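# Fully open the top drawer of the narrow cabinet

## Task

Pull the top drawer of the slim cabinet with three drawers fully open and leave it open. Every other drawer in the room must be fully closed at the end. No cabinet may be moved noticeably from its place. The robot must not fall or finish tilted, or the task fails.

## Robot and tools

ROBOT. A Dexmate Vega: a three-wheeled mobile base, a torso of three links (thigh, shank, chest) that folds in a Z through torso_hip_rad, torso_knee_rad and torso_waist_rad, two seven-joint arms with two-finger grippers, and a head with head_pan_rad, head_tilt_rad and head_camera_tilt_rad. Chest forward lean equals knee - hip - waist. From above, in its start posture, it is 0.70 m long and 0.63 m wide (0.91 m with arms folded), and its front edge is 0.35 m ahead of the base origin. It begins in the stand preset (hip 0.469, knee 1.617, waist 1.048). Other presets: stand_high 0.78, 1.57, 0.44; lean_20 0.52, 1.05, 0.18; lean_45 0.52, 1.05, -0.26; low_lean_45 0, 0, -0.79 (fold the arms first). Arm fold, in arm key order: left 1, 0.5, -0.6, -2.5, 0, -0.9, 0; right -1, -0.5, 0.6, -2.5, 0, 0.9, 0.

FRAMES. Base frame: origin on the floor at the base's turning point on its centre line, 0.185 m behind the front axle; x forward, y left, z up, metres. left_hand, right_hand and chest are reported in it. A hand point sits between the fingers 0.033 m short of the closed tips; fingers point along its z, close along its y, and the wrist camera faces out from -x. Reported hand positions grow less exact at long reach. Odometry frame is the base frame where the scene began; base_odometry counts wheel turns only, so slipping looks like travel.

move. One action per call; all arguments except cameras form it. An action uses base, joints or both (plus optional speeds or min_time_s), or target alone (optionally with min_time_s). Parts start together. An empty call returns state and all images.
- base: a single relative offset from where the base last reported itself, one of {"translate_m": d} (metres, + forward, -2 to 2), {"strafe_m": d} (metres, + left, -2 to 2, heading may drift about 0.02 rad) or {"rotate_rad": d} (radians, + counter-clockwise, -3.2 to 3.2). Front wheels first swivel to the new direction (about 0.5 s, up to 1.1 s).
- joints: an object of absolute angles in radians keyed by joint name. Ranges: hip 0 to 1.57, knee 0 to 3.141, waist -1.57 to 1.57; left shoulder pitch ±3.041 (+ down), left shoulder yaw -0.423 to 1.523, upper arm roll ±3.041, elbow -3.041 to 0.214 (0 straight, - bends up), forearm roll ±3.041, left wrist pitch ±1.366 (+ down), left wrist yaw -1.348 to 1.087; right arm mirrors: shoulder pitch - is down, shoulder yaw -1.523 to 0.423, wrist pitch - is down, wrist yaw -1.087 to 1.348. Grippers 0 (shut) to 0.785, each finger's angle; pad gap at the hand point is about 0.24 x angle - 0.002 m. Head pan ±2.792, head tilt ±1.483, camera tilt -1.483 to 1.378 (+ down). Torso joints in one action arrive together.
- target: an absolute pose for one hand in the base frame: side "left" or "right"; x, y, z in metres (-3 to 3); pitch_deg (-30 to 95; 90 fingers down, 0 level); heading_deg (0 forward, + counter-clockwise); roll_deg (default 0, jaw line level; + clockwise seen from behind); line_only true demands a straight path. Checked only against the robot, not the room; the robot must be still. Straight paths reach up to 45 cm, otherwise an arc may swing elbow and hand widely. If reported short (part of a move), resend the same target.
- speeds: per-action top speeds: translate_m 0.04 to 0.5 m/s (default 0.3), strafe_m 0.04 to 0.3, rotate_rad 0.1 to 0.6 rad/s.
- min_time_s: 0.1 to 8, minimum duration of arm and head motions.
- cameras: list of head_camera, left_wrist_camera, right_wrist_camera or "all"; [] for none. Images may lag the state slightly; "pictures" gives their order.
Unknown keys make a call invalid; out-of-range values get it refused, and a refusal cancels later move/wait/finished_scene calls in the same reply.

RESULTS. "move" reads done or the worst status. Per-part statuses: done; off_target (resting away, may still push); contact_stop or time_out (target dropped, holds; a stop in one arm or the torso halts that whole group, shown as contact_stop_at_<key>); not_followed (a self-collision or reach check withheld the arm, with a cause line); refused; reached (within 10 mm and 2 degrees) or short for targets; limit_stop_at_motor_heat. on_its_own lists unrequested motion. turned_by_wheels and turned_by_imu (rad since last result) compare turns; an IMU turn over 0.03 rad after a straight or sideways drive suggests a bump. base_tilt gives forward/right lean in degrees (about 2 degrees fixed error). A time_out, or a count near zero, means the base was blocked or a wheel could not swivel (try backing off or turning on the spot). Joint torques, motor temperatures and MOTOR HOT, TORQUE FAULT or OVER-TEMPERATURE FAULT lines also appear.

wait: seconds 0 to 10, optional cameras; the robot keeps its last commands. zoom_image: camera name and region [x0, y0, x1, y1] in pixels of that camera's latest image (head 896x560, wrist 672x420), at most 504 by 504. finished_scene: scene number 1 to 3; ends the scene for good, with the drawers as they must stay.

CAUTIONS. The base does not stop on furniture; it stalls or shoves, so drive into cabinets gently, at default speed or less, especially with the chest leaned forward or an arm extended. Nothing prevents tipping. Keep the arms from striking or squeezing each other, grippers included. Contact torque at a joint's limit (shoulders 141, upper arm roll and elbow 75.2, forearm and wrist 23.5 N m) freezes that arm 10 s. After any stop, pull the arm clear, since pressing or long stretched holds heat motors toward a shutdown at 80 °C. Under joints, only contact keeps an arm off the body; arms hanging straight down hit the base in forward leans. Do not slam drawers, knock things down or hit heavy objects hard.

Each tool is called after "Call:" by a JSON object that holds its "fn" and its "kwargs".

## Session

Call:
{"fn": "move", "kwargs": {"cameras": ["head_camera"]}}

Call:
{"fn": "move", "kwargs": {"joints": {"head_pan_rad": -1.25, "head_camera_tilt_rad": 0.2}, "cameras": ["head_camera"]}}

Call:
{"fn": "move", "kwargs": {"joints": {"head_pan_rad": -2.6, "head_camera_tilt_rad": 0.3}, "cameras": ["head_camera"]}}

Call:
{"fn": "move", "kwargs": {"joints": {"head_pan_rad": 1.25, "head_camera_tilt_rad": 0.2}, "cameras": ["head_camera"]}}

Scene clock: 0.00 s.
Joint torques (N m): no reading
Motor temperatures (°C): left_arm=[31 31 31 26 40 35 41] | right_arm=[30 27 33 31 36 36 33]
base_odometry: x=+0.000 y=+0.000 heading=+0.000
turned_by_wheels: +0.000
turned_by_imu: +0.000
base_tilt: forward=+0.1 right=+0.8
base_status: not commanded
joint_positions: torso_hip_rad=+0.469 torso_knee_rad=+1.617 torso_waist_rad=+1.048 left_shoulder_pitch_rad=+2.189 left_shoulder_yaw_rad=-0.007 left_upper_arm_roll_rad=+0.016 left_elbow_rad=-1.090 left_forearm_roll_rad=+0.013 left_wrist_pitch_rad=-0.515 left_wrist_yaw_rad=+0.020 left_gripper_rad=+0.005 right_shoulder_pitch_rad=-2.209 right_shoulder_yaw_rad=-0.016 right_upper_arm_roll_rad=+0.009 right_elbow_rad=-1.106 right_forearm_roll_rad=-0.010 right_wrist_pitch_rad=+0.494 right_wrist_yaw_rad=-0.018 right_gripper_rad=+0.005 head_pan_rad=+0.000 head_tilt_rad=+0.000 head_camera_tilt_rad=+0.000
joint_status: not commanded
chest: x=-0.0111 y=+0.0000 z=+1.4155 quat_wxyz=(+0.999, +0.000, +0.050, +0.000) (m; base frame)
left_hand: x=+0.1832 y=+0.2195 z=+0.6290 quat_wxyz=(+0.429, +0.002, +0.903, +0.000) pitch_deg=+39.1 heading_deg=-0.2 roll_deg=+0.1 back=up (m; base frame)
right_hand: x=+0.1700 y=-0.2462 z=+0.6246 quat_wxyz=(+0.418, -0.007, +0.908, -0.015) pitch_deg=+40.6 heading_deg=-1.6 roll_deg=-2.5 back=up (m; base frame)
pictures: head_camera

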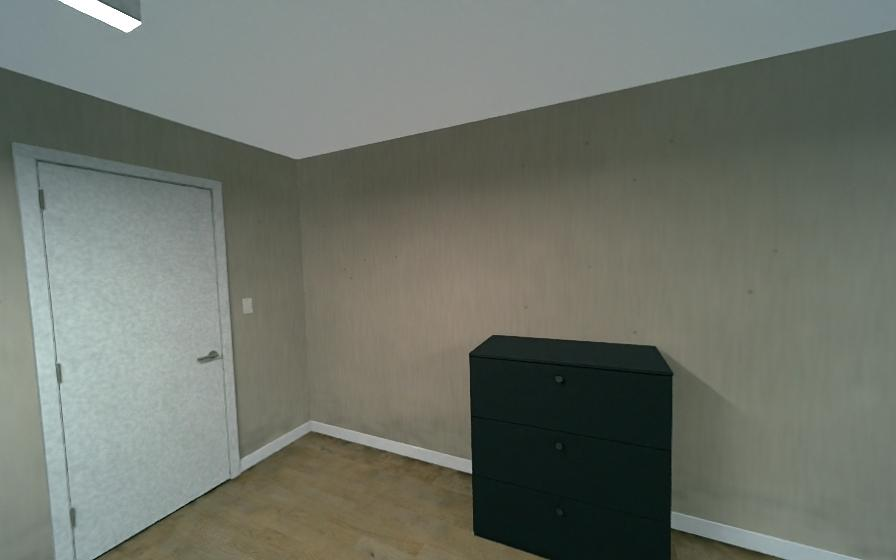

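Scene clock: 1.50 s.
Joint torques (N m): left_arm=[5.54 -1.43 -0.59 -2.54 0.11 -1.57 -0.11] | right_arm=[-6.16 -1.13 0.23 -2.13 0.22 1.88 -0.1]
move: done
base_odometry: x=+0.000 y=+0.000 heading=+0.000
turned_by_wheels: +0.000
turned_by_imu: +0.000
base_tilt: forward=+0.1 right=+0.7
base_status: not commanded
joint_positions: torso_hip_rad=+0.469 torso_knee_rad=+1.617 torso_waist_rad=+1.048 left_shoulder_pitch_rad=+2.189 left_shoulder_yaw_rad=-0.007 left_upper_arm_roll_rad=+0.016 left_elbow_rad=-1.090 left_forearm_roll_rad=+0.013 left_wrist_pitch_rad=-0.515 left_wrist_yaw_rad=+0.020 left_gripper_rad=+0.005 right_shoulder_pitch_rad=-2.209 right_shoulder_yaw_rad=-0.016 right_upper_arm_roll_rad=+0.009 right_elbow_rad=-1.106 right_forearm_roll_rad=-0.010 right_wrist_pitch_rad=+0.494 right_wrist_yaw_rad=-0.018 right_gripper_rad=+0.005 head_pan_rad=-1.250 head_tilt_rad=+0.000 head_camera_tilt_rad=+0.200
joint_status: all done
chest: x=-0.0111 y=+0.0000 z=+1.4155 quat_wxyz=(+0.999, +0.000, +0.050, +0.000) (m; base frame)
left_hand: x=+0.1832 y=+0.2195 z=+0.6290 quat_wxyz=(+0.429, +0.002, +0.903, +0.000) pitch_deg=+39.1 heading_deg=-0.2 roll_deg=+0.1 back=up (m; base frame)
right_hand: x=+0.1700 y=-0.2462 z=+0.6246 quat_wxyz=(+0.418, -0.007, +0.908, -0.015) pitch_deg=+40.6 heading_deg=-1.6 roll_deg=-2.5 back=up (m; base frame)
pictures: head_camera

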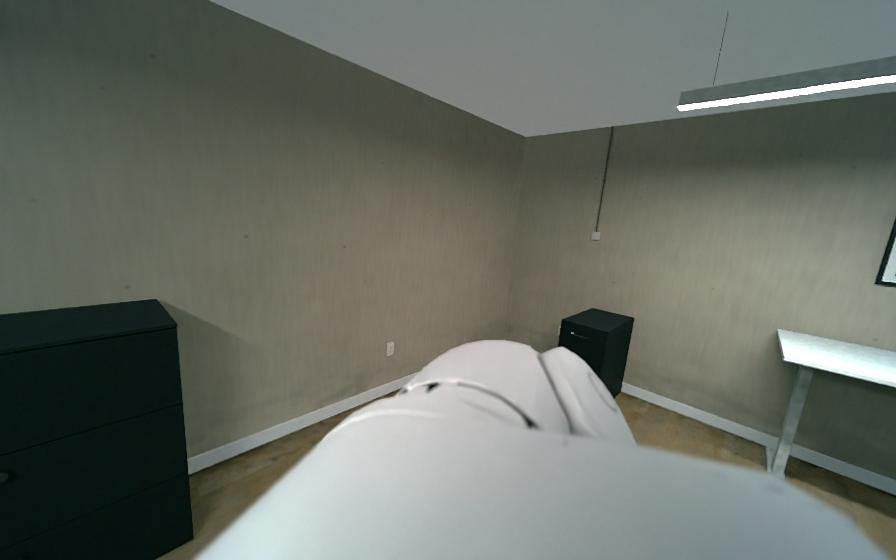

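Scene clock: 3.07 s.
Joint torques (N m): left_arm=[5.39 0.56 -1.17 -3.09 0.14 -1.86 -0.17] | right_arm=[-5.44 -1.95 0.97 -1.6 0.14 1.96 -0.22]
move: done
base_odometry: x=+0.000 y=+0.000 heading=+0.000
turned_by_wheels: +0.000
turned_by_imu: +0.000
base_tilt: forward=+0.0 right=+0.8
base_status: not commanded
joint_positions: torso_hip_rad=+0.469 torso_knee_rad=+1.617 torso_waist_rad=+1.048 left_shoulder_pitch_rad=+2.189 left_shoulder_yaw_rad=-0.007 left_upper_arm_roll_rad=+0.016 left_elbow_rad=-1.090 left_forearm_roll_rad=+0.013 left_wrist_pitch_rad=-0.515 left_wrist_yaw_rad=+0.020 left_gripper_rad=+0.005 right_shoulder_pitch_rad=-2.209 right_shoulder_yaw_rad=-0.016 right_upper_arm_roll_rad=+0.009 right_elbow_rad=-1.106 right_forearm_roll_rad=-0.010 right_wrist_pitch_rad=+0.494 right_wrist_yaw_rad=-0.018 right_gripper_rad=+0.005 head_pan_rad=-2.600 head_tilt_rad=+0.000 head_camera_tilt_rad=+0.300
joint_status: all done
chest: x=-0.0111 y=+0.0000 z=+1.4155 quat_wxyz=(+0.999, +0.000, +0.050, +0.000) (m; base frame)
left_hand: x=+0.1832 y=+0.2195 z=+0.6290 quat_wxyz=(+0.429, +0.002, +0.903, +0.000) pitch_deg=+39.1 heading_deg=-0.2 roll_deg=+0.1 back=up (m; base frame)
right_hand: x=+0.1700 y=-0.2462 z=+0.6246 quat_wxyz=(+0.418, -0.007, +0.908, -0.015) pitch_deg=+40.6 heading_deg=-1.6 roll_deg=-2.5 back=up (m; base frame)
pictures: head_camera

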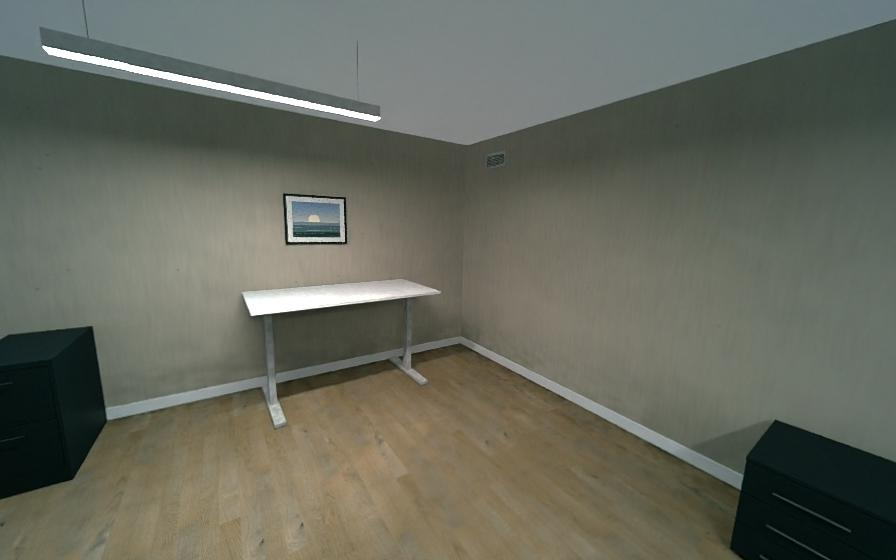

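Scene clock: 6.30 s.
Joint torques (N m): left_arm=[5.18 0.53 -1.3 -2.92 0.06 -2.17 0.11] | right_arm=[-5.26 -1.82 0.57 -2.22 0.14 2.05 -0.06]
move: done
base_odometry: x=+0.000 y=+0.000 heading=+0.000
turned_by_wheels: +0.000
turned_by_imu: +0.000
base_tilt: forward=+0.1 right=+0.7
base_status: not commanded
joint_positions: torso_hip_rad=+0.469 torso_knee_rad=+1.617 torso_waist_rad=+1.048 left_shoulder_pitch_rad=+2.189 left_shoulder_yaw_rad=-0.007 left_upper_arm_roll_rad=+0.016 left_elbow_rad=-1.090 left_forearm_roll_rad=+0.013 left_wrist_pitch_rad=-0.515 left_wrist_yaw_rad=+0.020 left_gripper_rad=+0.005 right_shoulder_pitch_rad=-2.209 right_shoulder_yaw_rad=-0.016 right_upper_arm_roll_rad=+0.009 right_elbow_rad=-1.106 right_forearm_roll_rad=-0.010 right_wrist_pitch_rad=+0.494 right_wrist_yaw_rad=-0.018 right_gripper_rad=+0.005 head_pan_rad=+1.250 head_tilt_rad=+0.000 head_camera_tilt_rad=+0.200
joint_status: all done
chest: x=-0.0111 y=+0.0000 z=+1.4155 quat_wxyz=(+0.999, +0.000, +0.050, +0.000) (m; base frame)
left_hand: x=+0.1832 y=+0.2195 z=+0.6290 quat_wxyz=(+0.429, +0.002, +0.903, +0.000) pitch_deg=+39.1 heading_deg=-0.2 roll_deg=+0.1 back=up (m; base frame)
right_hand: x=+0.1700 y=-0.2462 z=+0.6246 quat_wxyz=(+0.418, -0.007, +0.908, -0.015) pitch_deg=+40.6 heading_deg=-1.6 roll_deg=-2.5 back=up (m; base frame)
pictures: head_camera

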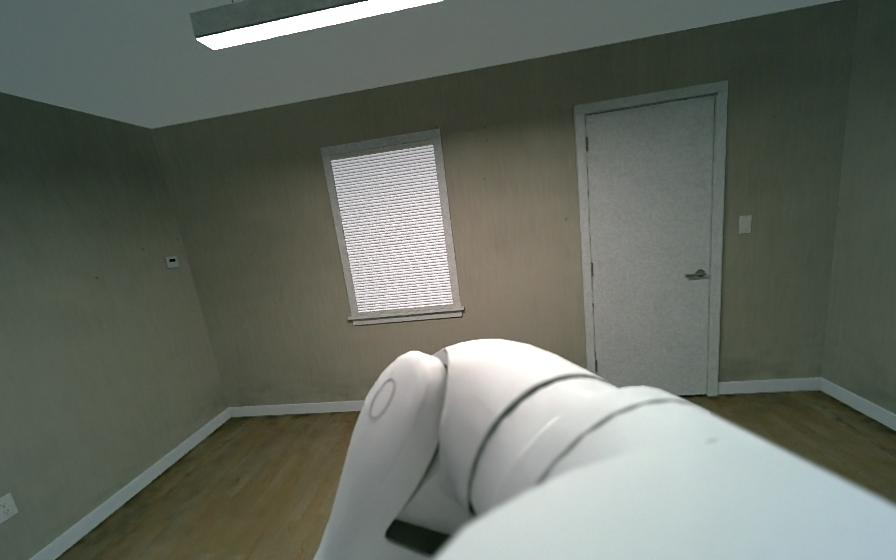

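Call:
{"fn": "move", "kwargs": {"base": {"rotate_rad": 2.82}, "joints": {"torso_hip_rad": 0.1, "torso_knee_rad": 0.65, "torso_waist_rad": -0.35, "left_shoulder_pitch_rad": 1.0, "left_elbow_rad": -2.0, "right_shoulder_pitch_rad": -1.006, "right_upper_arm_roll_rad": 0.303, "right_elbow_rad": -1.45, "right_forearm_roll_rad": 1.142, "right_wrist_pitch_rad": -0.231, "right_wrist_yaw_rad": 0.217, "right_gripper_rad": 0.35, "head_pan_rad": 0, "head_camera_tilt_rad": -0.2}, "cameras": ["head_camera", "right_wrist_camera"]}}

Scene clock: 14.33 s.
Joint torques (N m): left_arm=[-13.39 -0.6 -0.87 -7.1 0.15 -2.29 0.19] | right_arm=[18.74 -3.73 6.08 -7.35 0.86 0.53 1.96]
move: done
base_odometry: x=+0.003 y=+0.000 heading=+2.829
turned_by_wheels: +2.829
turned_by_imu: +2.813
base_tilt: forward=+0.1 right=+0.8
base_status: done
joint_positions: torso_hip_rad=+0.100 torso_knee_rad=+0.650 torso_waist_rad=-0.350 left_shoulder_pitch_rad=+1.000 left_shoulder_yaw_rad=-0.007 left_upper_arm_roll_rad=+0.016 left_elbow_rad=-2.000 left_forearm_roll_rad=+0.013 left_wrist_pitch_rad=-0.515 left_wrist_yaw_rad=+0.020 left_gripper_rad=+0.005 right_shoulder_pitch_rad=-1.007 right_shoulder_yaw_rad=-0.016 right_upper_arm_roll_rad=+0.303 right_elbow_rad=-1.450 right_forearm_roll_rad=+1.142 right_wrist_pitch_rad=-0.231 right_wrist_yaw_rad=+0.217 right_gripper_rad=+0.350 head_pan_rad=+0.000 head_tilt_rad=+0.000 head_camera_tilt_rad=-0.200
joint_status: all done
chest: x=+0.1669 y=+0.0000 z=+1.0432 quat_wxyz=(+0.900, +0.000, +0.435, +0.000) (m; base frame)
left_hand: x=+0.7069 y=+0.2250 z=+0.9292 quat_wxyz=(+0.888, -0.006, +0.460, +0.000) pitch_deg=-35.2 heading_deg=+0.7 roll_deg=-0.7 back=up (m; base frame)
right_hand: x=+0.6844 y=-0.3389 z=+0.4326 quat_wxyz=(+0.479, +0.454, +0.682, +0.315) pitch_deg=+20.0 heading_deg=-0.3 roll_deg=+67.0 back=up (m; base frame)
pictures: head_camera, right_wrist_camera

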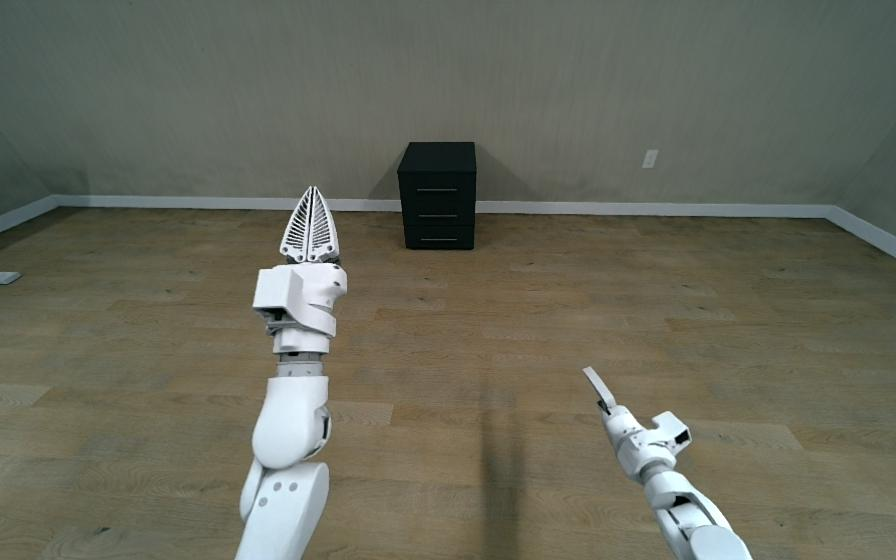

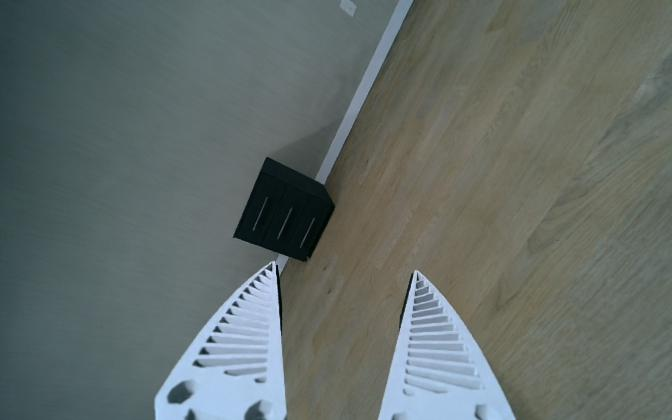

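Call:
{"fn": "move", "kwargs": {"base": {"strafe_m": 0.24}, "joints": {"right_shoulder_pitch_rad": -1.041, "right_shoulder_yaw_rad": 0.398, "right_upper_arm_roll_rad": 0.29, "right_elbow_rad": -1.543, "right_forearm_roll_rad": 1.151, "right_wrist_pitch_rad": -0.255, "right_wrist_yaw_rad": 0.163, "head_camera_tilt_rad": 0.1}}}

Call:
{"fn": "move", "kwargs": {"base": {"translate_m": 0.98}, "speeds": {"translate_m": 0.5}, "cameras": ["head_camera", "right_wrist_camera"]}}

Scene clock: 18.40 s.
Joint torques (N m): left_arm=[-15.67 -0.9 -0.57 -6.9 0.12 -1.59 -0.13] | right_arm=[-3.14 4.05 -7.15 -7 0.75 0.51 1.2]
move: done
base_odometry: x=-0.070 y=-0.227 heading=+2.835
turned_by_wheels: +0.006
turned_by_imu: +0.003
base_tilt: forward=+0.1 right=+0.7
base_status: done
joint_positions: torso_hip_rad=+0.100 torso_knee_rad=+0.650 torso_waist_rad=-0.350 left_shoulder_pitch_rad=+1.000 left_shoulder_yaw_rad=-0.007 left_upper_arm_roll_rad=+0.016 left_elbow_rad=-2.000 left_forearm_roll_rad=+0.013 left_wrist_pitch_rad=-0.515 left_wrist_yaw_rad=+0.020 left_gripper_rad=+0.005 right_shoulder_pitch_rad=-1.040 right_shoulder_yaw_rad=+0.394 right_upper_arm_roll_rad=+0.291 right_elbow_rad=-1.542 right_forearm_roll_rad=+1.151 right_wrist_pitch_rad=-0.255 right_wrist_yaw_rad=+0.163 right_gripper_rad=+0.350 head_pan_rad=+0.000 head_tilt_rad=+0.000 head_camera_tilt_rad=+0.100
joint_status: all done
chest: x=+0.1669 y=+0.0000 z=+1.0432 quat_wxyz=(+0.900, +0.000, +0.435, +0.000) (m; base frame)
left_hand: x=+0.7069 y=+0.2250 z=+0.9294 quat_wxyz=(+0.888, -0.006, +0.460, +0.000) pitch_deg=-35.2 heading_deg=+0.7 roll_deg=-0.7 back=up (m; base frame)
right_hand: x=+0.6802 y=-0.1918 z=+0.4378 quat_wxyz=(+0.407, +0.578, +0.580, +0.405) pitch_deg=+20.0 heading_deg=-0.1 roll_deg=+89.8 (m; base frame)
pictures: none

Scene clock: 23.17 s.
Joint torques (N m): left_arm=[-13.83 0.19 -0.78 -5.24 0.2 -1.64 -0.29] | right_arm=[-3.01 2.94 -6.63 -6.12 0.76 0.02 1.41]
move: done
base_odometry: x=-1.004 y=+0.068 heading=+2.834
turned_by_wheels: -0.001
turned_by_imu: -0.002
base_tilt: forward=+0.1 right=+0.7
base_status: done
joint_positions: torso_hip_rad=+0.100 torso_knee_rad=+0.650 torso_waist_rad=-0.350 left_shoulder_pitch_rad=+1.000 left_shoulder_yaw_rad=-0.007 left_upper_arm_roll_rad=+0.016 left_elbow_rad=-2.000 left_forearm_roll_rad=+0.013 left_wrist_pitch_rad=-0.515 left_wrist_yaw_rad=+0.020 left_gripper_rad=+0.005 right_shoulder_pitch_rad=-1.041 right_shoulder_yaw_rad=+0.398 right_upper_arm_roll_rad=+0.290 right_elbow_rad=-1.543 right_forearm_roll_rad=+1.151 right_wrist_pitch_rad=-0.255 right_wrist_yaw_rad=+0.163 right_gripper_rad=+0.350 head_pan_rad=+0.000 head_tilt_rad=+0.000 head_camera_tilt_rad=+0.100
joint_status: not commanded
chest: x=+0.1669 y=+0.0000 z=+1.0432 quat_wxyz=(+0.900, +0.000, +0.435, +0.000) (m; base frame)
left_hand: x=+0.7069 y=+0.2250 z=+0.9294 quat_wxyz=(+0.888, -0.006, +0.460, +0.000) pitch_deg=-35.2 heading_deg=+0.7 roll_deg=-0.7 back=up (m; base frame)
right_hand: x=+0.6803 y=-0.1906 z=+0.4381 quat_wxyz=(+0.406, +0.579, +0.579, +0.405) pitch_deg=+20.0 heading_deg=-0.1 roll_deg=+90.0 (m; base frame)
pictures: head_camera, right_wrist_camera

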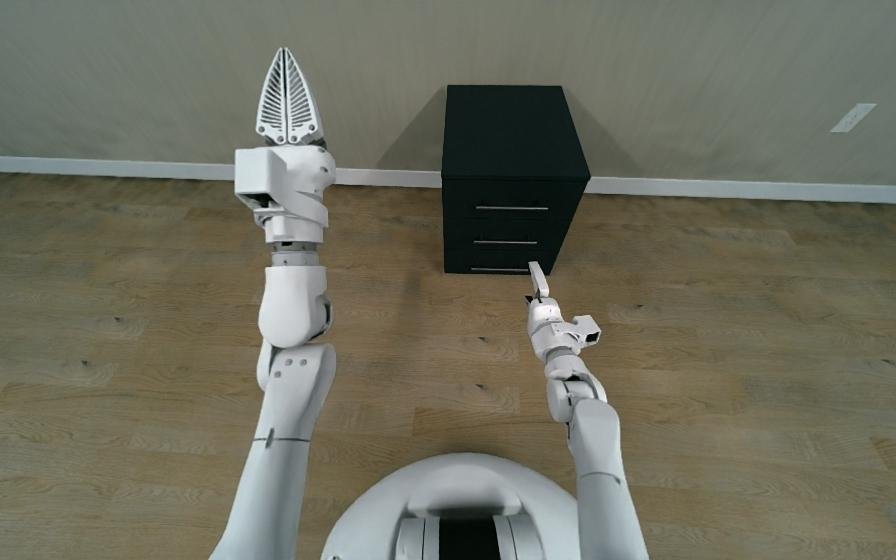

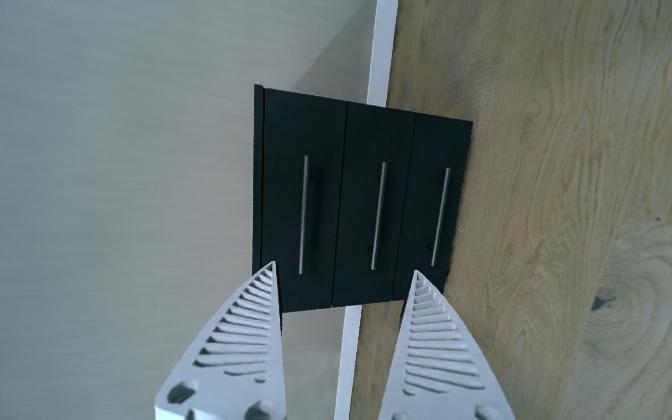

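Call:
{"fn": "move", "kwargs": {"base": {"translate_m": 0.24}, "speeds": {"translate_m": 0.2}, "cameras": ["right_wrist_camera", "head_camera"]}}

Scene clock: 26.50 s.
Joint torques (N m): left_arm=[-14.31 -1.31 -1.27 -7.18 0.26 -2.01 -0.09] | right_arm=[-2.78 2.84 -6.51 -6.69 0.78 0.1 1.49]
move: done
base_odometry: x=-1.233 y=+0.141 heading=+2.834
turned_by_wheels: -0.001
turned_by_imu: -0.001
base_tilt: forward=+0.1 right=+0.8
base_status: done
joint_positions: torso_hip_rad=+0.100 torso_knee_rad=+0.650 torso_waist_rad=-0.350 left_shoulder_pitch_rad=+1.000 left_shoulder_yaw_rad=-0.007 left_upper_arm_roll_rad=+0.016 left_elbow_rad=-2.000 left_forearm_roll_rad=+0.013 left_wrist_pitch_rad=-0.515 left_wrist_yaw_rad=+0.020 left_gripper_rad=+0.005 right_shoulder_pitch_rad=-1.041 right_shoulder_yaw_rad=+0.398 right_upper_arm_roll_rad=+0.290 right_elbow_rad=-1.543 right_forearm_roll_rad=+1.151 right_wrist_pitch_rad=-0.255 right_wrist_yaw_rad=+0.163 right_gripper_rad=+0.350 head_pan_rad=+0.000 head_tilt_rad=+0.000 head_camera_tilt_rad=+0.100
joint_status: not commanded
chest: x=+0.1669 y=+0.0000 z=+1.0432 quat_wxyz=(+0.900, +0.000, +0.435, +0.000) (m; base frame)
left_hand: x=+0.7069 y=+0.2250 z=+0.9294 quat_wxyz=(+0.888, -0.006, +0.460, +0.000) pitch_deg=-35.2 heading_deg=+0.7 roll_deg=-0.7 back=up (m; base frame)
right_hand: x=+0.6802 y=-0.1906 z=+0.4381 quat_wxyz=(+0.406, +0.579, +0.579, +0.405) pitch_deg=+20.0 heading_deg=+0.0 roll_deg=+90.0 (m; base frame)
pictures: head_camera, right_wrist_camera

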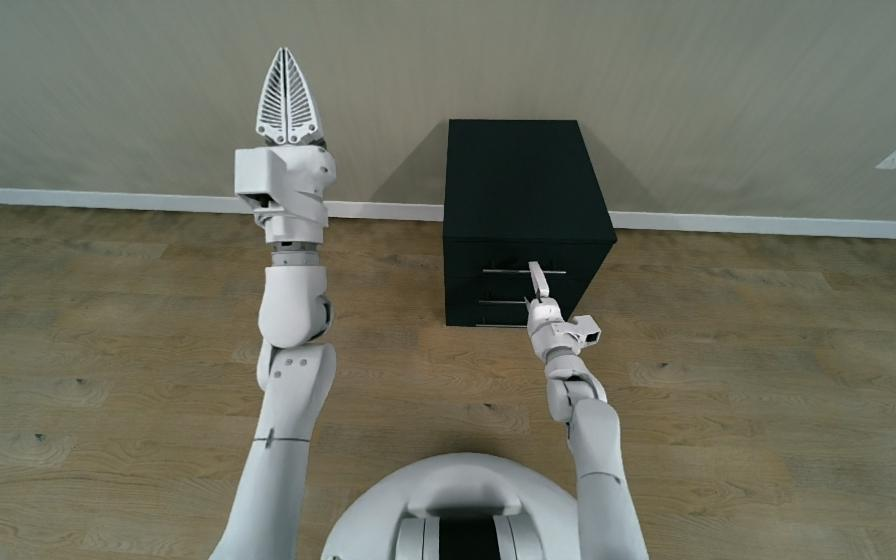

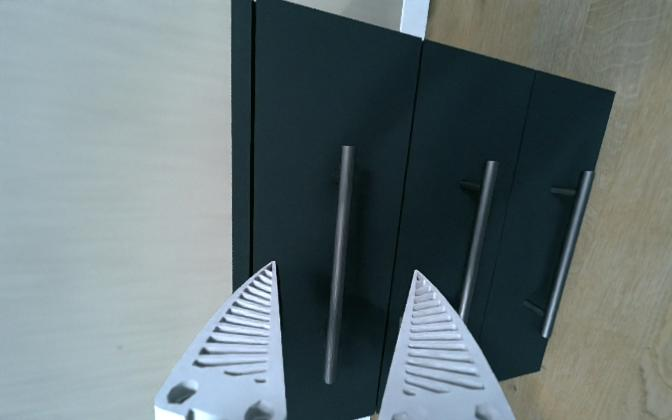

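Call:
{"fn": "move", "kwargs": {"target": {"side": "right", "x": 0.742, "y": -0.19, "z": 0.424, "pitch_deg": 20, "heading_deg": 0, "roll_deg": 90, "line_only": true}, "cameras": ["right_wrist_camera"]}}

Call:
{"fn": "move", "kwargs": {"joints": {"right_gripper_rad": 0.0}, "cameras": ["head_camera", "right_wrist_camera"]}}

Scene clock: 29.17 s.
Joint torques (N m): left_arm=[-13.28 -0.82 -0.97 -6.88 0 -1.66 -0.27] | right_arm=[26.93 -1.21 1.87 -4.55 0.22 1.12 1.33]
move: done
base_odometry: x=-1.233 y=+0.141 heading=+2.834
turned_by_wheels: +0.000
turned_by_imu: +0.000
base_tilt: forward=+0.1 right=+0.8
base_status: not commanded
joint_positions: torso_hip_rad=+0.100 torso_knee_rad=+0.650 torso_waist_rad=-0.350 left_shoulder_pitch_rad=+1.000 left_shoulder_yaw_rad=-0.007 left_upper_arm_roll_rad=+0.016 left_elbow_rad=-2.000 left_forearm_roll_rad=+0.013 left_wrist_pitch_rad=-0.515 left_wrist_yaw_rad=+0.020 left_gripper_rad=+0.005 right_shoulder_pitch_rad=-0.837 right_shoulder_yaw_rad=+0.354 right_upper_arm_roll_rad=+0.327 right_elbow_rad=-1.314 right_forearm_roll_rad=+1.137 right_wrist_pitch_rad=-0.205 right_wrist_yaw_rad=+0.178 right_gripper_rad=+0.350 head_pan_rad=+0.000 head_tilt_rad=+0.000 head_camera_tilt_rad=+0.100
joint_status: not commanded
chest: x=+0.1668 y=+0.0000 z=+1.0432 quat_wxyz=(+0.900, +0.000, +0.435, +0.000) (m; base frame)
left_hand: x=+0.7068 y=+0.2250 z=+0.9294 quat_wxyz=(+0.888, -0.006, +0.460, +0.000) pitch_deg=-35.2 heading_deg=+0.7 roll_deg=-0.7 back=up (m; base frame)
right_hand: x=+0.7406 y=-0.1896 z=+0.4239 quat_wxyz=(+0.405, +0.579, +0.579, +0.406) pitch_deg=+20.0 heading_deg=+0.0 roll_deg=-90.0 (m; base frame)
right_hand_status: reached (straight line, planned for 1.1 s): 1 mm and 0.0 deg off.
pictures: right_wrist_camera

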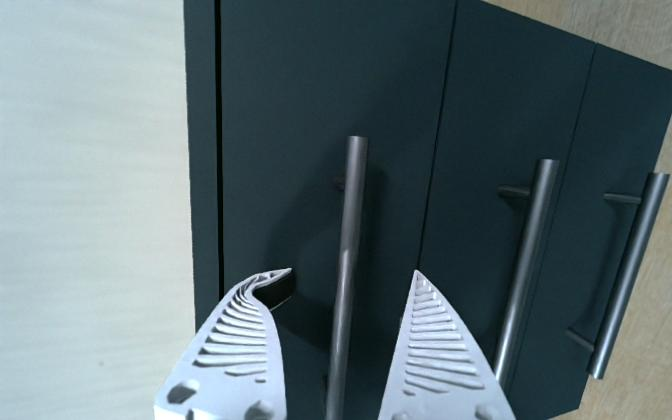

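Scene clock: 30.07 s.
Joint torques (N m): left_arm=[-14.8 -1.68 -1.11 -7.68 0.27 -1.47 -0.13] | right_arm=[25.79 1.16 0.71 -5.42 0.49 0.62 2.41]
move: done
base_odometry: x=-1.233 y=+0.141 heading=+2.834
turned_by_wheels: +0.000
turned_by_imu: +0.000
base_tilt: forward=+0.1 right=+0.7
base_status: not commanded
joint_positions: torso_hip_rad=+0.100 torso_knee_rad=+0.650 torso_waist_rad=-0.350 left_shoulder_pitch_rad=+1.000 left_shoulder_yaw_rad=-0.007 left_upper_arm_roll_rad=+0.016 left_elbow_rad=-2.000 left_forearm_roll_rad=+0.013 left_wrist_pitch_rad=-0.515 left_wrist_yaw_rad=+0.020 left_gripper_rad=+0.005 right_shoulder_pitch_rad=-0.834 right_shoulder_yaw_rad=+0.353 right_upper_arm_roll_rad=+0.327 right_elbow_rad=-1.310 right_forearm_roll_rad=+1.137 right_wrist_pitch_rad=-0.204 right_wrist_yaw_rad=+0.178 right_gripper_rad=+0.000 head_pan_rad=+0.000 head_tilt_rad=+0.000 head_camera_tilt_rad=+0.100
joint_status: all done
chest: x=+0.1669 y=+0.0000 z=+1.0432 quat_wxyz=(+0.900, +0.000, +0.435, +0.000) (m; base frame)
left_hand: x=+0.7068 y=+0.2250 z=+0.9294 quat_wxyz=(+0.888, -0.006, +0.460, +0.000) pitch_deg=-35.2 heading_deg=+0.7 roll_deg=-0.7 back=up (m; base frame)
right_hand: x=+0.7415 y=-0.1897 z=+0.4237 quat_wxyz=(+0.405, +0.579, +0.579, +0.406) pitch_deg=+20.0 heading_deg=+0.0 roll_deg=-90.0 (m; base frame)
pictures: head_camera, right_wrist_camera

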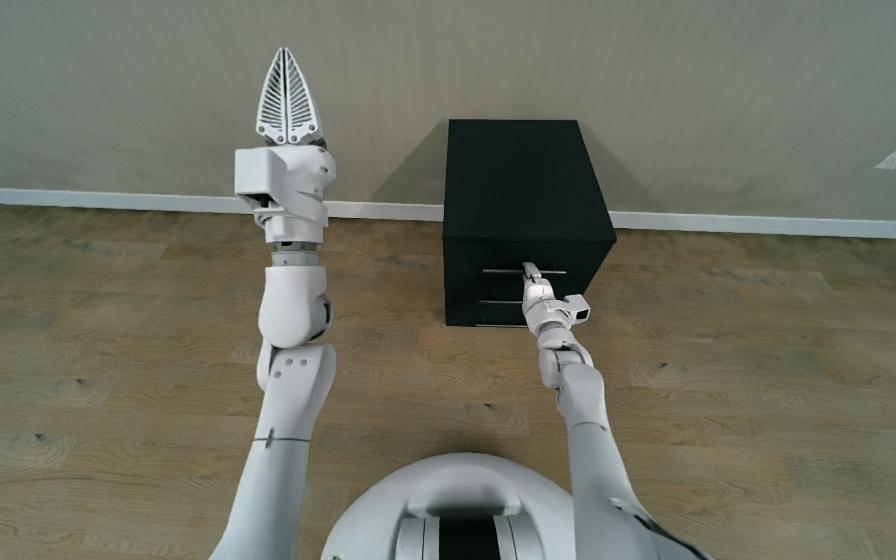

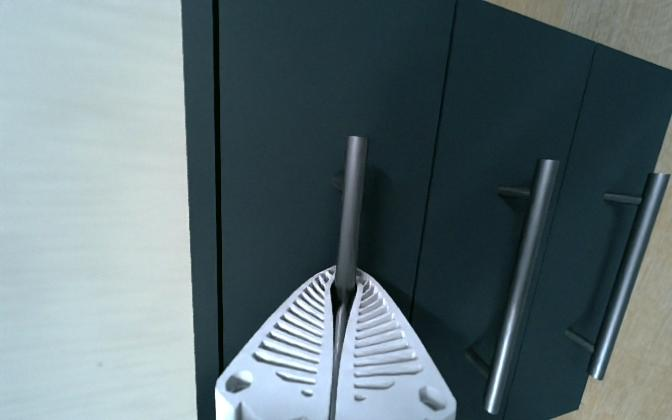

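Good grip. Pull.

Call:
{"fn": "move", "kwargs": {"base": {"translate_m": -0.3}, "speeds": {"translate_m": 0.15}, "cameras": ["head_camera", "right_wrist_camera"]}}

Call:
{"fn": "move", "kwargs": {"base": {"translate_m": -0.12}, "speeds": {"translate_m": 0.06}, "cameras": ["head_camera", "right_wrist_camera"]}}

Scene clock: 33.43 s.
Joint torques (N m): left_arm=[-14.8 0.3 -0.52 -6.77 -0.12 -1.92 0.12] | right_arm=[12.96 -3.03 2.03 -3.95 0.23 4.12 -0.72]
move: done
base_odometry: x=-0.947 y=+0.050 heading=+2.834
turned_by_wheels: +0.000
turned_by_imu: +0.001
base_tilt: forward=+0.1 right=+0.7
base_status: done
joint_positions: torso_hip_rad=+0.100 torso_knee_rad=+0.650 torso_waist_rad=-0.350 left_shoulder_pitch_rad=+1.000 left_shoulder_yaw_rad=-0.007 left_upper_arm_roll_rad=+0.016 left_elbow_rad=-2.000 left_forearm_roll_rad=+0.013 left_wrist_pitch_rad=-0.515 left_wrist_yaw_rad=+0.020 left_gripper_rad=+0.005 right_shoulder_pitch_rad=-0.833 right_shoulder_yaw_rad=+0.353 right_upper_arm_roll_rad=+0.327 right_elbow_rad=-1.310 right_forearm_roll_rad=+1.137 right_wrist_pitch_rad=-0.205 right_wrist_yaw_rad=+0.178 right_gripper_rad=+0.000 head_pan_rad=+0.000 head_tilt_rad=+0.000 head_camera_tilt_rad=+0.100
joint_status: not commanded
chest: x=+0.1668 y=+0.0000 z=+1.0433 quat_wxyz=(+0.900, +0.000, +0.435, +0.000) (m; base frame)
left_hand: x=+0.7068 y=+0.2250 z=+0.9295 quat_wxyz=(+0.888, -0.006, +0.460, +0.000) pitch_deg=-35.2 heading_deg=+0.7 roll_deg=-0.7 back=up (m; base frame)
right_hand: x=+0.7420 y=-0.1893 z=+0.4243 quat_wxyz=(+0.405, +0.579, +0.579, +0.406) pitch_deg=+20.0 heading_deg=+0.1 roll_deg=-90.0 (m; base frame)
pictures: head_camera, right_wrist_camera

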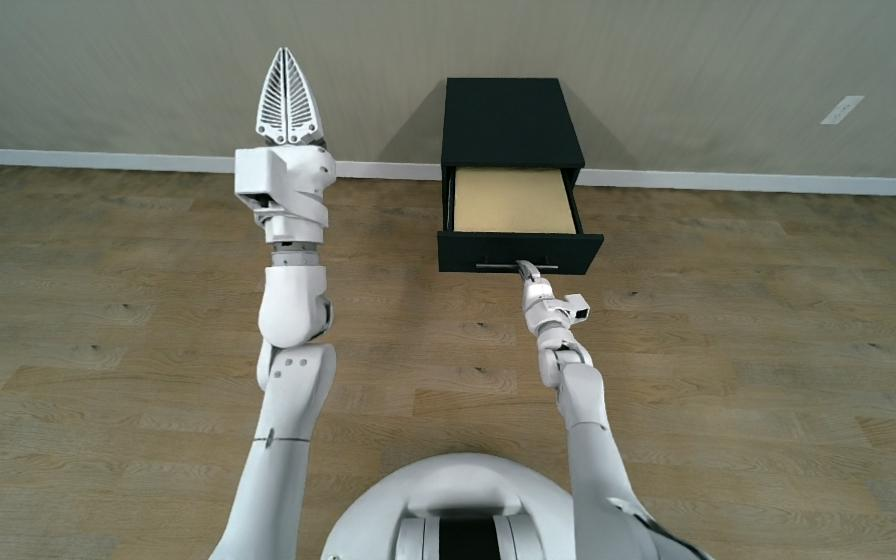

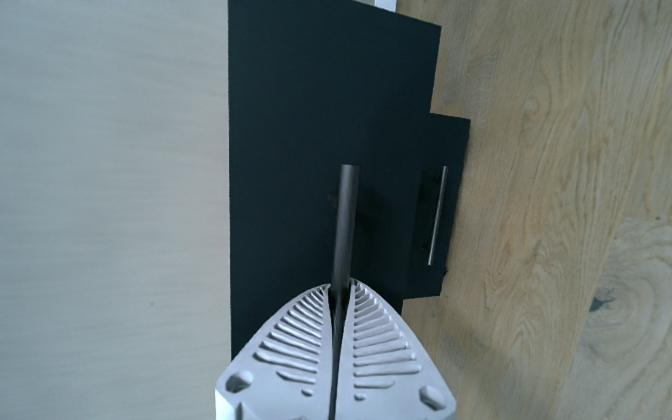

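Scene clock: 35.97 s.
Joint torques (N m): left_arm=[-13.7 0.51 -1.1 -6.68 0.19 -0.81 0.02] | right_arm=[9 -0.69 1.2 -3.54 0.21 0.06 1.39]
move: done
base_odometry: x=-0.832 y=+0.014 heading=+2.833
turned_by_wheels: -0.001
turned_by_imu: -0.002
base_tilt: forward=+0.0 right=+0.8
base_status: done
joint_positions: torso_hip_rad=+0.100 torso_knee_rad=+0.650 torso_waist_rad=-0.350 left_shoulder_pitch_rad=+1.000 left_shoulder_yaw_rad=-0.007 left_upper_arm_roll_rad=+0.016 left_elbow_rad=-2.000 left_forearm_roll_rad=+0.013 left_wrist_pitch_rad=-0.515 left_wrist_yaw_rad=+0.020 left_gripper_rad=+0.005 right_shoulder_pitch_rad=-0.833 right_shoulder_yaw_rad=+0.353 right_upper_arm_roll_rad=+0.327 right_elbow_rad=-1.310 right_forearm_roll_rad=+1.137 right_wrist_pitch_rad=-0.204 right_wrist_yaw_rad=+0.178 right_gripper_rad=+0.000 head_pan_rad=+0.000 head_tilt_rad=+0.000 head_camera_tilt_rad=+0.100
joint_status: not commanded
chest: x=+0.1668 y=+0.0000 z=+1.0433 quat_wxyz=(+0.900, +0.000, +0.435, +0.000) (m; base frame)
left_hand: x=+0.7068 y=+0.2250 z=+0.9295 quat_wxyz=(+0.888, -0.006, +0.460, +0.000) pitch_deg=-35.2 heading_deg=+0.7 roll_deg=-0.7 back=up (m; base frame)
right_hand: x=+0.7420 y=-0.1897 z=+0.4242 quat_wxyz=(+0.406, +0.579, +0.579, +0.406) pitch_deg=+20.0 heading_deg=+0.0 roll_deg=-90.0 (m; base frame)
pictures: head_camera, right_wrist_camera

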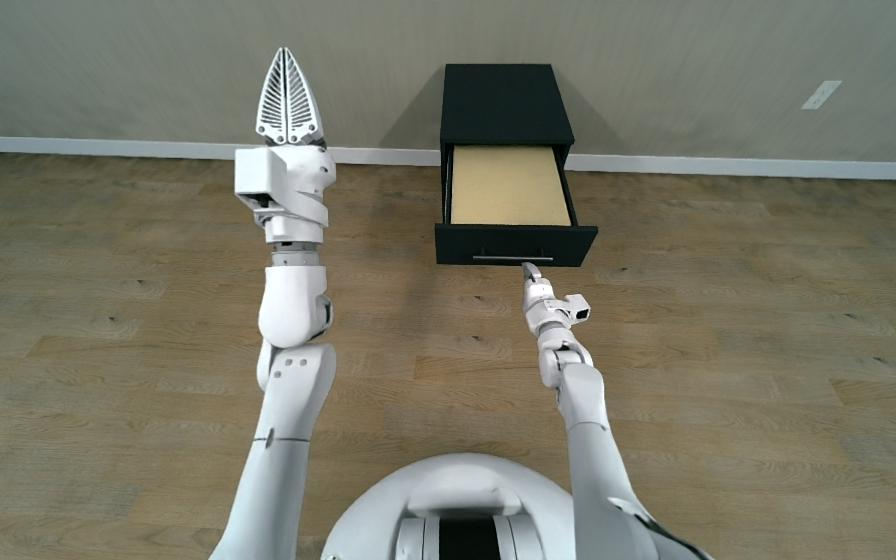

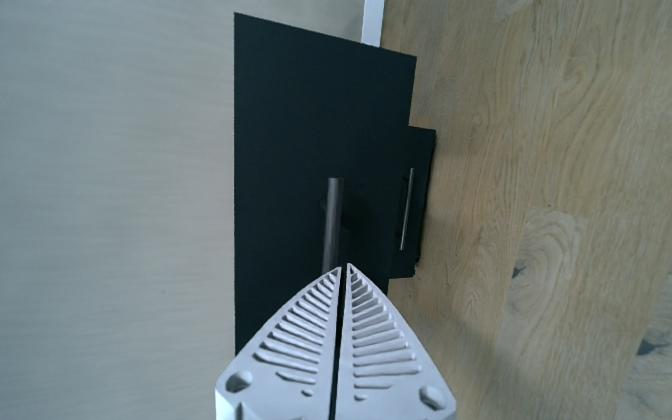

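Call:
{"fn": "zoom_image", "kwargs": {"camera": "head_camera", "region": [416, 50, 616, 280]}}

Scaled by 2.191 from the camera's 896x560 image, which has a finer 960x600 frame.

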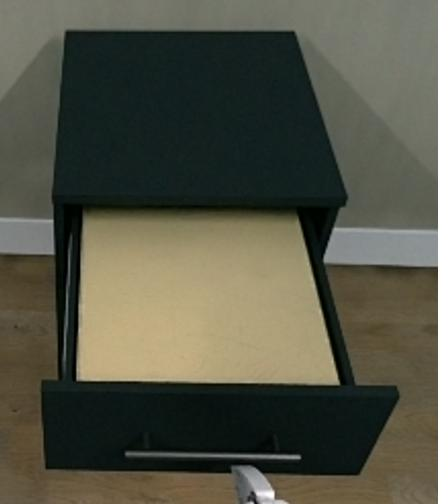

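Call:
{"fn": "move", "kwargs": {"base": {"translate_m": 0.05}, "joints": {"right_gripper_rad": 0.3}, "speeds": {"translate_m": 0.06}, "cameras": ["head_camera", "right_wrist_camera"]}}

Call:
{"fn": "move", "kwargs": {"joints": {"right_gripper_rad": 0.0}, "cameras": ["head_camera", "right_wrist_camera"]}}

Call:
{"fn": "move", "kwargs": {"base": {"translate_m": -0.05}, "speeds": {"translate_m": 0.06}, "cameras": ["head_camera", "right_wrist_camera"]}}

Scene clock: 38.83 s.
Joint torques (N m): left_arm=[-13.95 0.86 -1.24 -6.4 0 -1.67 -0.04] | right_arm=[12.36 0.26 -0.38 -5.05 0.37 0.38 1.71]
move: done
base_odometry: x=-0.880 y=+0.029 heading=+2.834
turned_by_wheels: +0.001
turned_by_imu: +0.002
base_tilt: forward=+0.1 right=+0.7
base_status: done
joint_positions: torso_hip_rad=+0.100 torso_knee_rad=+0.650 torso_waist_rad=-0.350 left_shoulder_pitch_rad=+1.000 left_shoulder_yaw_rad=-0.007 left_upper_arm_roll_rad=+0.016 left_elbow_rad=-2.000 left_forearm_roll_rad=+0.013 left_wrist_pitch_rad=-0.515 left_wrist_yaw_rad=+0.020 left_gripper_rad=+0.005 right_shoulder_pitch_rad=-0.833 right_shoulder_yaw_rad=+0.353 right_upper_arm_roll_rad=+0.328 right_elbow_rad=-1.310 right_forearm_roll_rad=+1.137 right_wrist_pitch_rad=-0.204 right_wrist_yaw_rad=+0.178 right_gripper_rad=+0.300 head_pan_rad=+0.000 head_tilt_rad=+0.000 head_camera_tilt_rad=+0.100
joint_status: all done
chest: x=+0.1670 y=+0.0000 z=+1.0432 quat_wxyz=(+0.900, +0.000, +0.435, +0.000) (m; base frame)
left_hand: x=+0.7069 y=+0.2250 z=+0.9293 quat_wxyz=(+0.888, -0.006, +0.460, +0.000) pitch_deg=-35.2 heading_deg=+0.7 roll_deg=-0.7 back=up (m; base frame)
right_hand: x=+0.7419 y=-0.1898 z=+0.4238 quat_wxyz=(+0.405, +0.579, +0.579, +0.406) pitch_deg=+20.0 heading_deg=+0.0 roll_deg=-90.0 (m; base frame)
pictures: head_camera, right_wrist_camera

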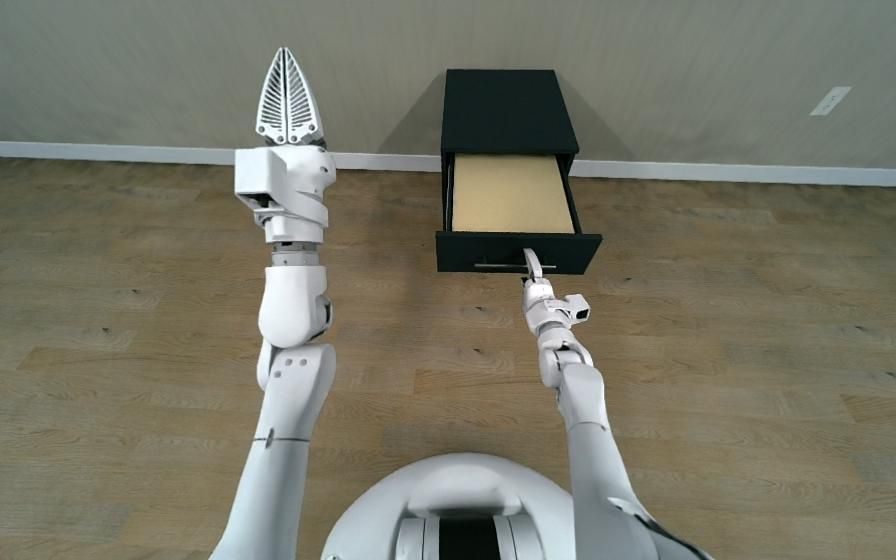

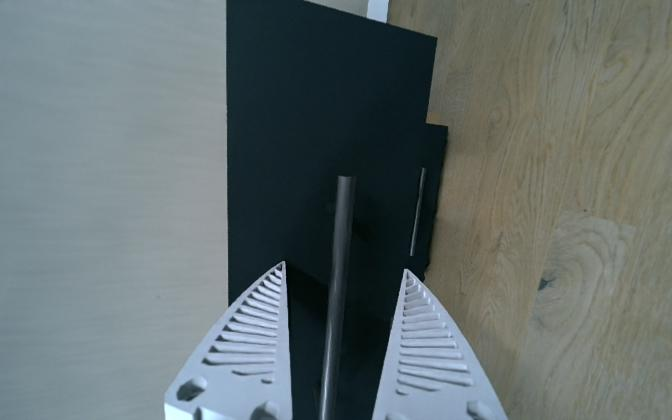

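Scene clock: 39.67 s.
Joint torques (N m): left_arm=[-13.79 0.17 0.39 -6.85 -0.02 -1.75 0.06] | right_arm=[12.23 -0.51 -0.75 -4.25 0.36 0.61 -0.21]
move: done
base_odometry: x=-0.880 y=+0.029 heading=+2.834
turned_by_wheels: +0.000
turned_by_imu: +0.000
base_tilt: forward=+0.1 right=+0.8
base_status: not commanded
joint_positions: torso_hip_rad=+0.100 torso_knee_rad=+0.650 torso_waist_rad=-0.350 left_shoulder_pitch_rad=+1.000 left_shoulder_yaw_rad=-0.007 left_upper_arm_roll_rad=+0.016 left_elbow_rad=-2.000 left_forearm_roll_rad=+0.013 left_wrist_pitch_rad=-0.515 left_wrist_yaw_rad=+0.020 left_gripper_rad=+0.005 right_shoulder_pitch_rad=-0.833 right_shoulder_yaw_rad=+0.353 right_upper_arm_roll_rad=+0.328 right_elbow_rad=-1.310 right_forearm_roll_rad=+1.137 right_wrist_pitch_rad=-0.204 right_wrist_yaw_rad=+0.178 right_gripper_rad=+0.000 head_pan_rad=+0.000 head_tilt_rad=+0.000 head_camera_tilt_rad=+0.100
joint_status: all done
chest: x=+0.1669 y=+0.0000 z=+1.0432 quat_wxyz=(+0.900, +0.000, +0.435, +0.000) (m; base frame)
left_hand: x=+0.7069 y=+0.2250 z=+0.9294 quat_wxyz=(+0.888, -0.006, +0.460, +0.000) pitch_deg=-35.2 heading_deg=+0.7 roll_deg=-0.7 back=up (m; base frame)
right_hand: x=+0.7420 y=-0.1899 z=+0.4241 quat_wxyz=(+0.406, +0.579, +0.579, +0.406) pitch_deg=+20.0 heading_deg=+0.0 roll_deg=-90.0 (m; base frame)
pictures: head_camera, right_wrist_camera

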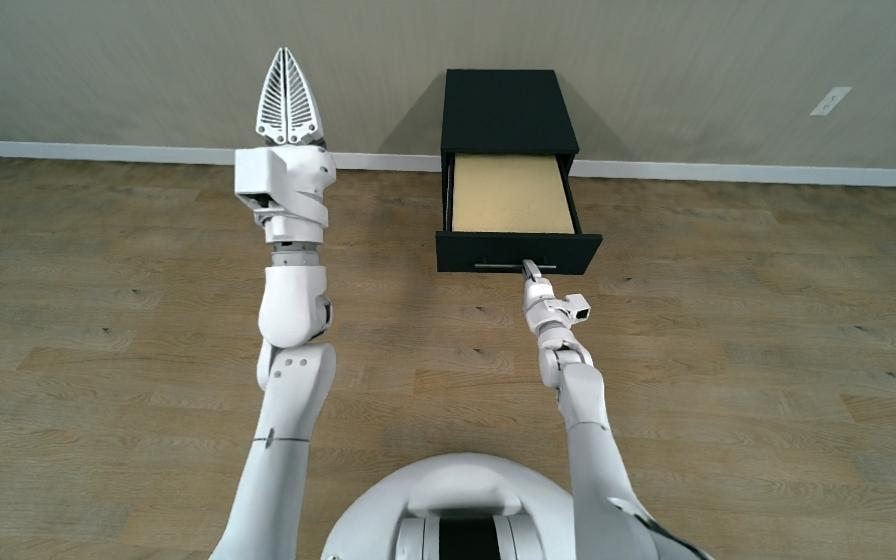

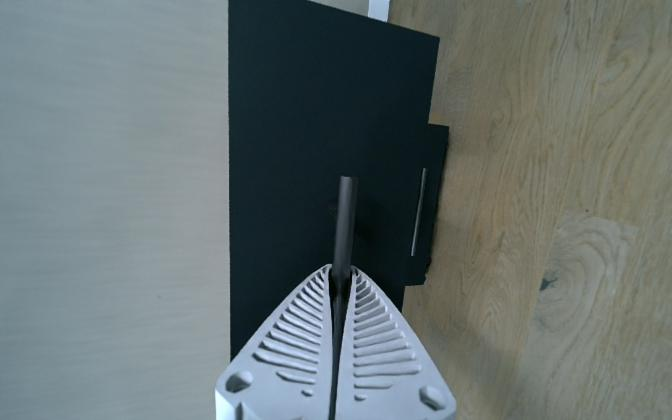

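Scene clock: 41.03 s.
Joint torques (N m): left_arm=[-15 -0.79 -0.81 -7.02 0.25 -1.36 -0.01] | right_arm=[8.29 0.57 -0.61 -3.24 0.02 0.92 1.36]
move: done
base_odometry: x=-0.832 y=+0.014 heading=+2.833
turned_by_wheels: -0.001
turned_by_imu: -0.002
base_tilt: forward=+0.1 right=+0.7
base_status: done
joint_positions: torso_hip_rad=+0.100 torso_knee_rad=+0.650 torso_waist_rad=-0.350 left_shoulder_pitch_rad=+1.000 left_shoulder_yaw_rad=-0.007 left_upper_arm_roll_rad=+0.016 left_elbow_rad=-2.000 left_forearm_roll_rad=+0.013 left_wrist_pitch_rad=-0.515 left_wrist_yaw_rad=+0.020 left_gripper_rad=+0.005 right_shoulder_pitch_rad=-0.833 right_shoulder_yaw_rad=+0.353 right_upper_arm_roll_rad=+0.328 right_elbow_rad=-1.310 right_forearm_roll_rad=+1.137 right_wrist_pitch_rad=-0.204 right_wrist_yaw_rad=+0.178 right_gripper_rad=+0.000 head_pan_rad=+0.000 head_tilt_rad=+0.000 head_camera_tilt_rad=+0.100
joint_status: not commanded
chest: x=+0.1668 y=+0.0000 z=+1.0433 quat_wxyz=(+0.900, +0.000, +0.435, +0.000) (m; base frame)
left_hand: x=+0.7068 y=+0.2250 z=+0.9295 quat_wxyz=(+0.888, -0.006, +0.460, +0.000) pitch_deg=-35.2 heading_deg=+0.7 roll_deg=-0.7 back=up (m; base frame)
right_hand: x=+0.7420 y=-0.1899 z=+0.4242 quat_wxyz=(+0.406, +0.579, +0.579, +0.406) pitch_deg=+20.0 heading_deg=+0.0 roll_deg=-90.0 (m; base frame)
pictures: head_camera, right_wrist_camera

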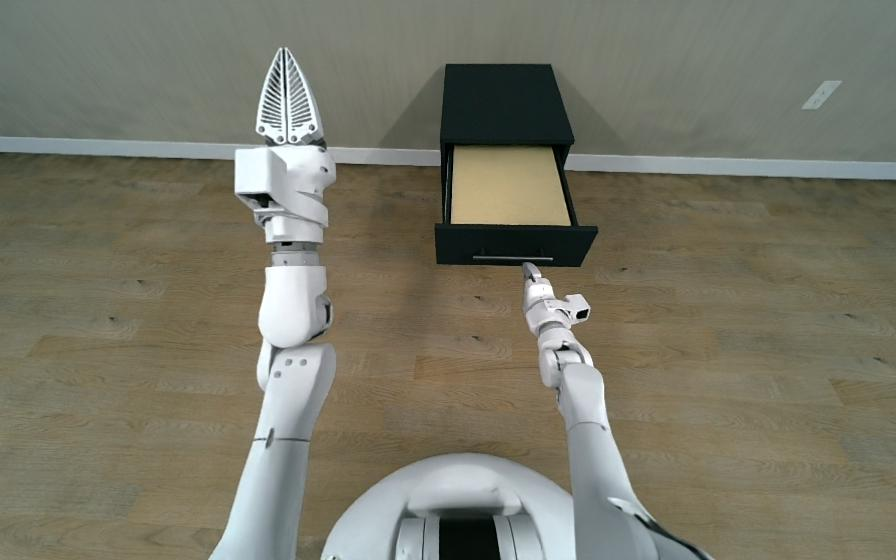

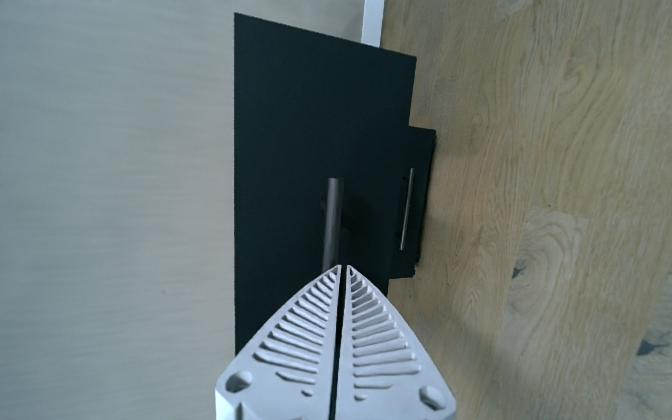

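Call:
{"fn": "finished_scene", "kwargs": {"scene": 2}}

The scene is finished: the task was done.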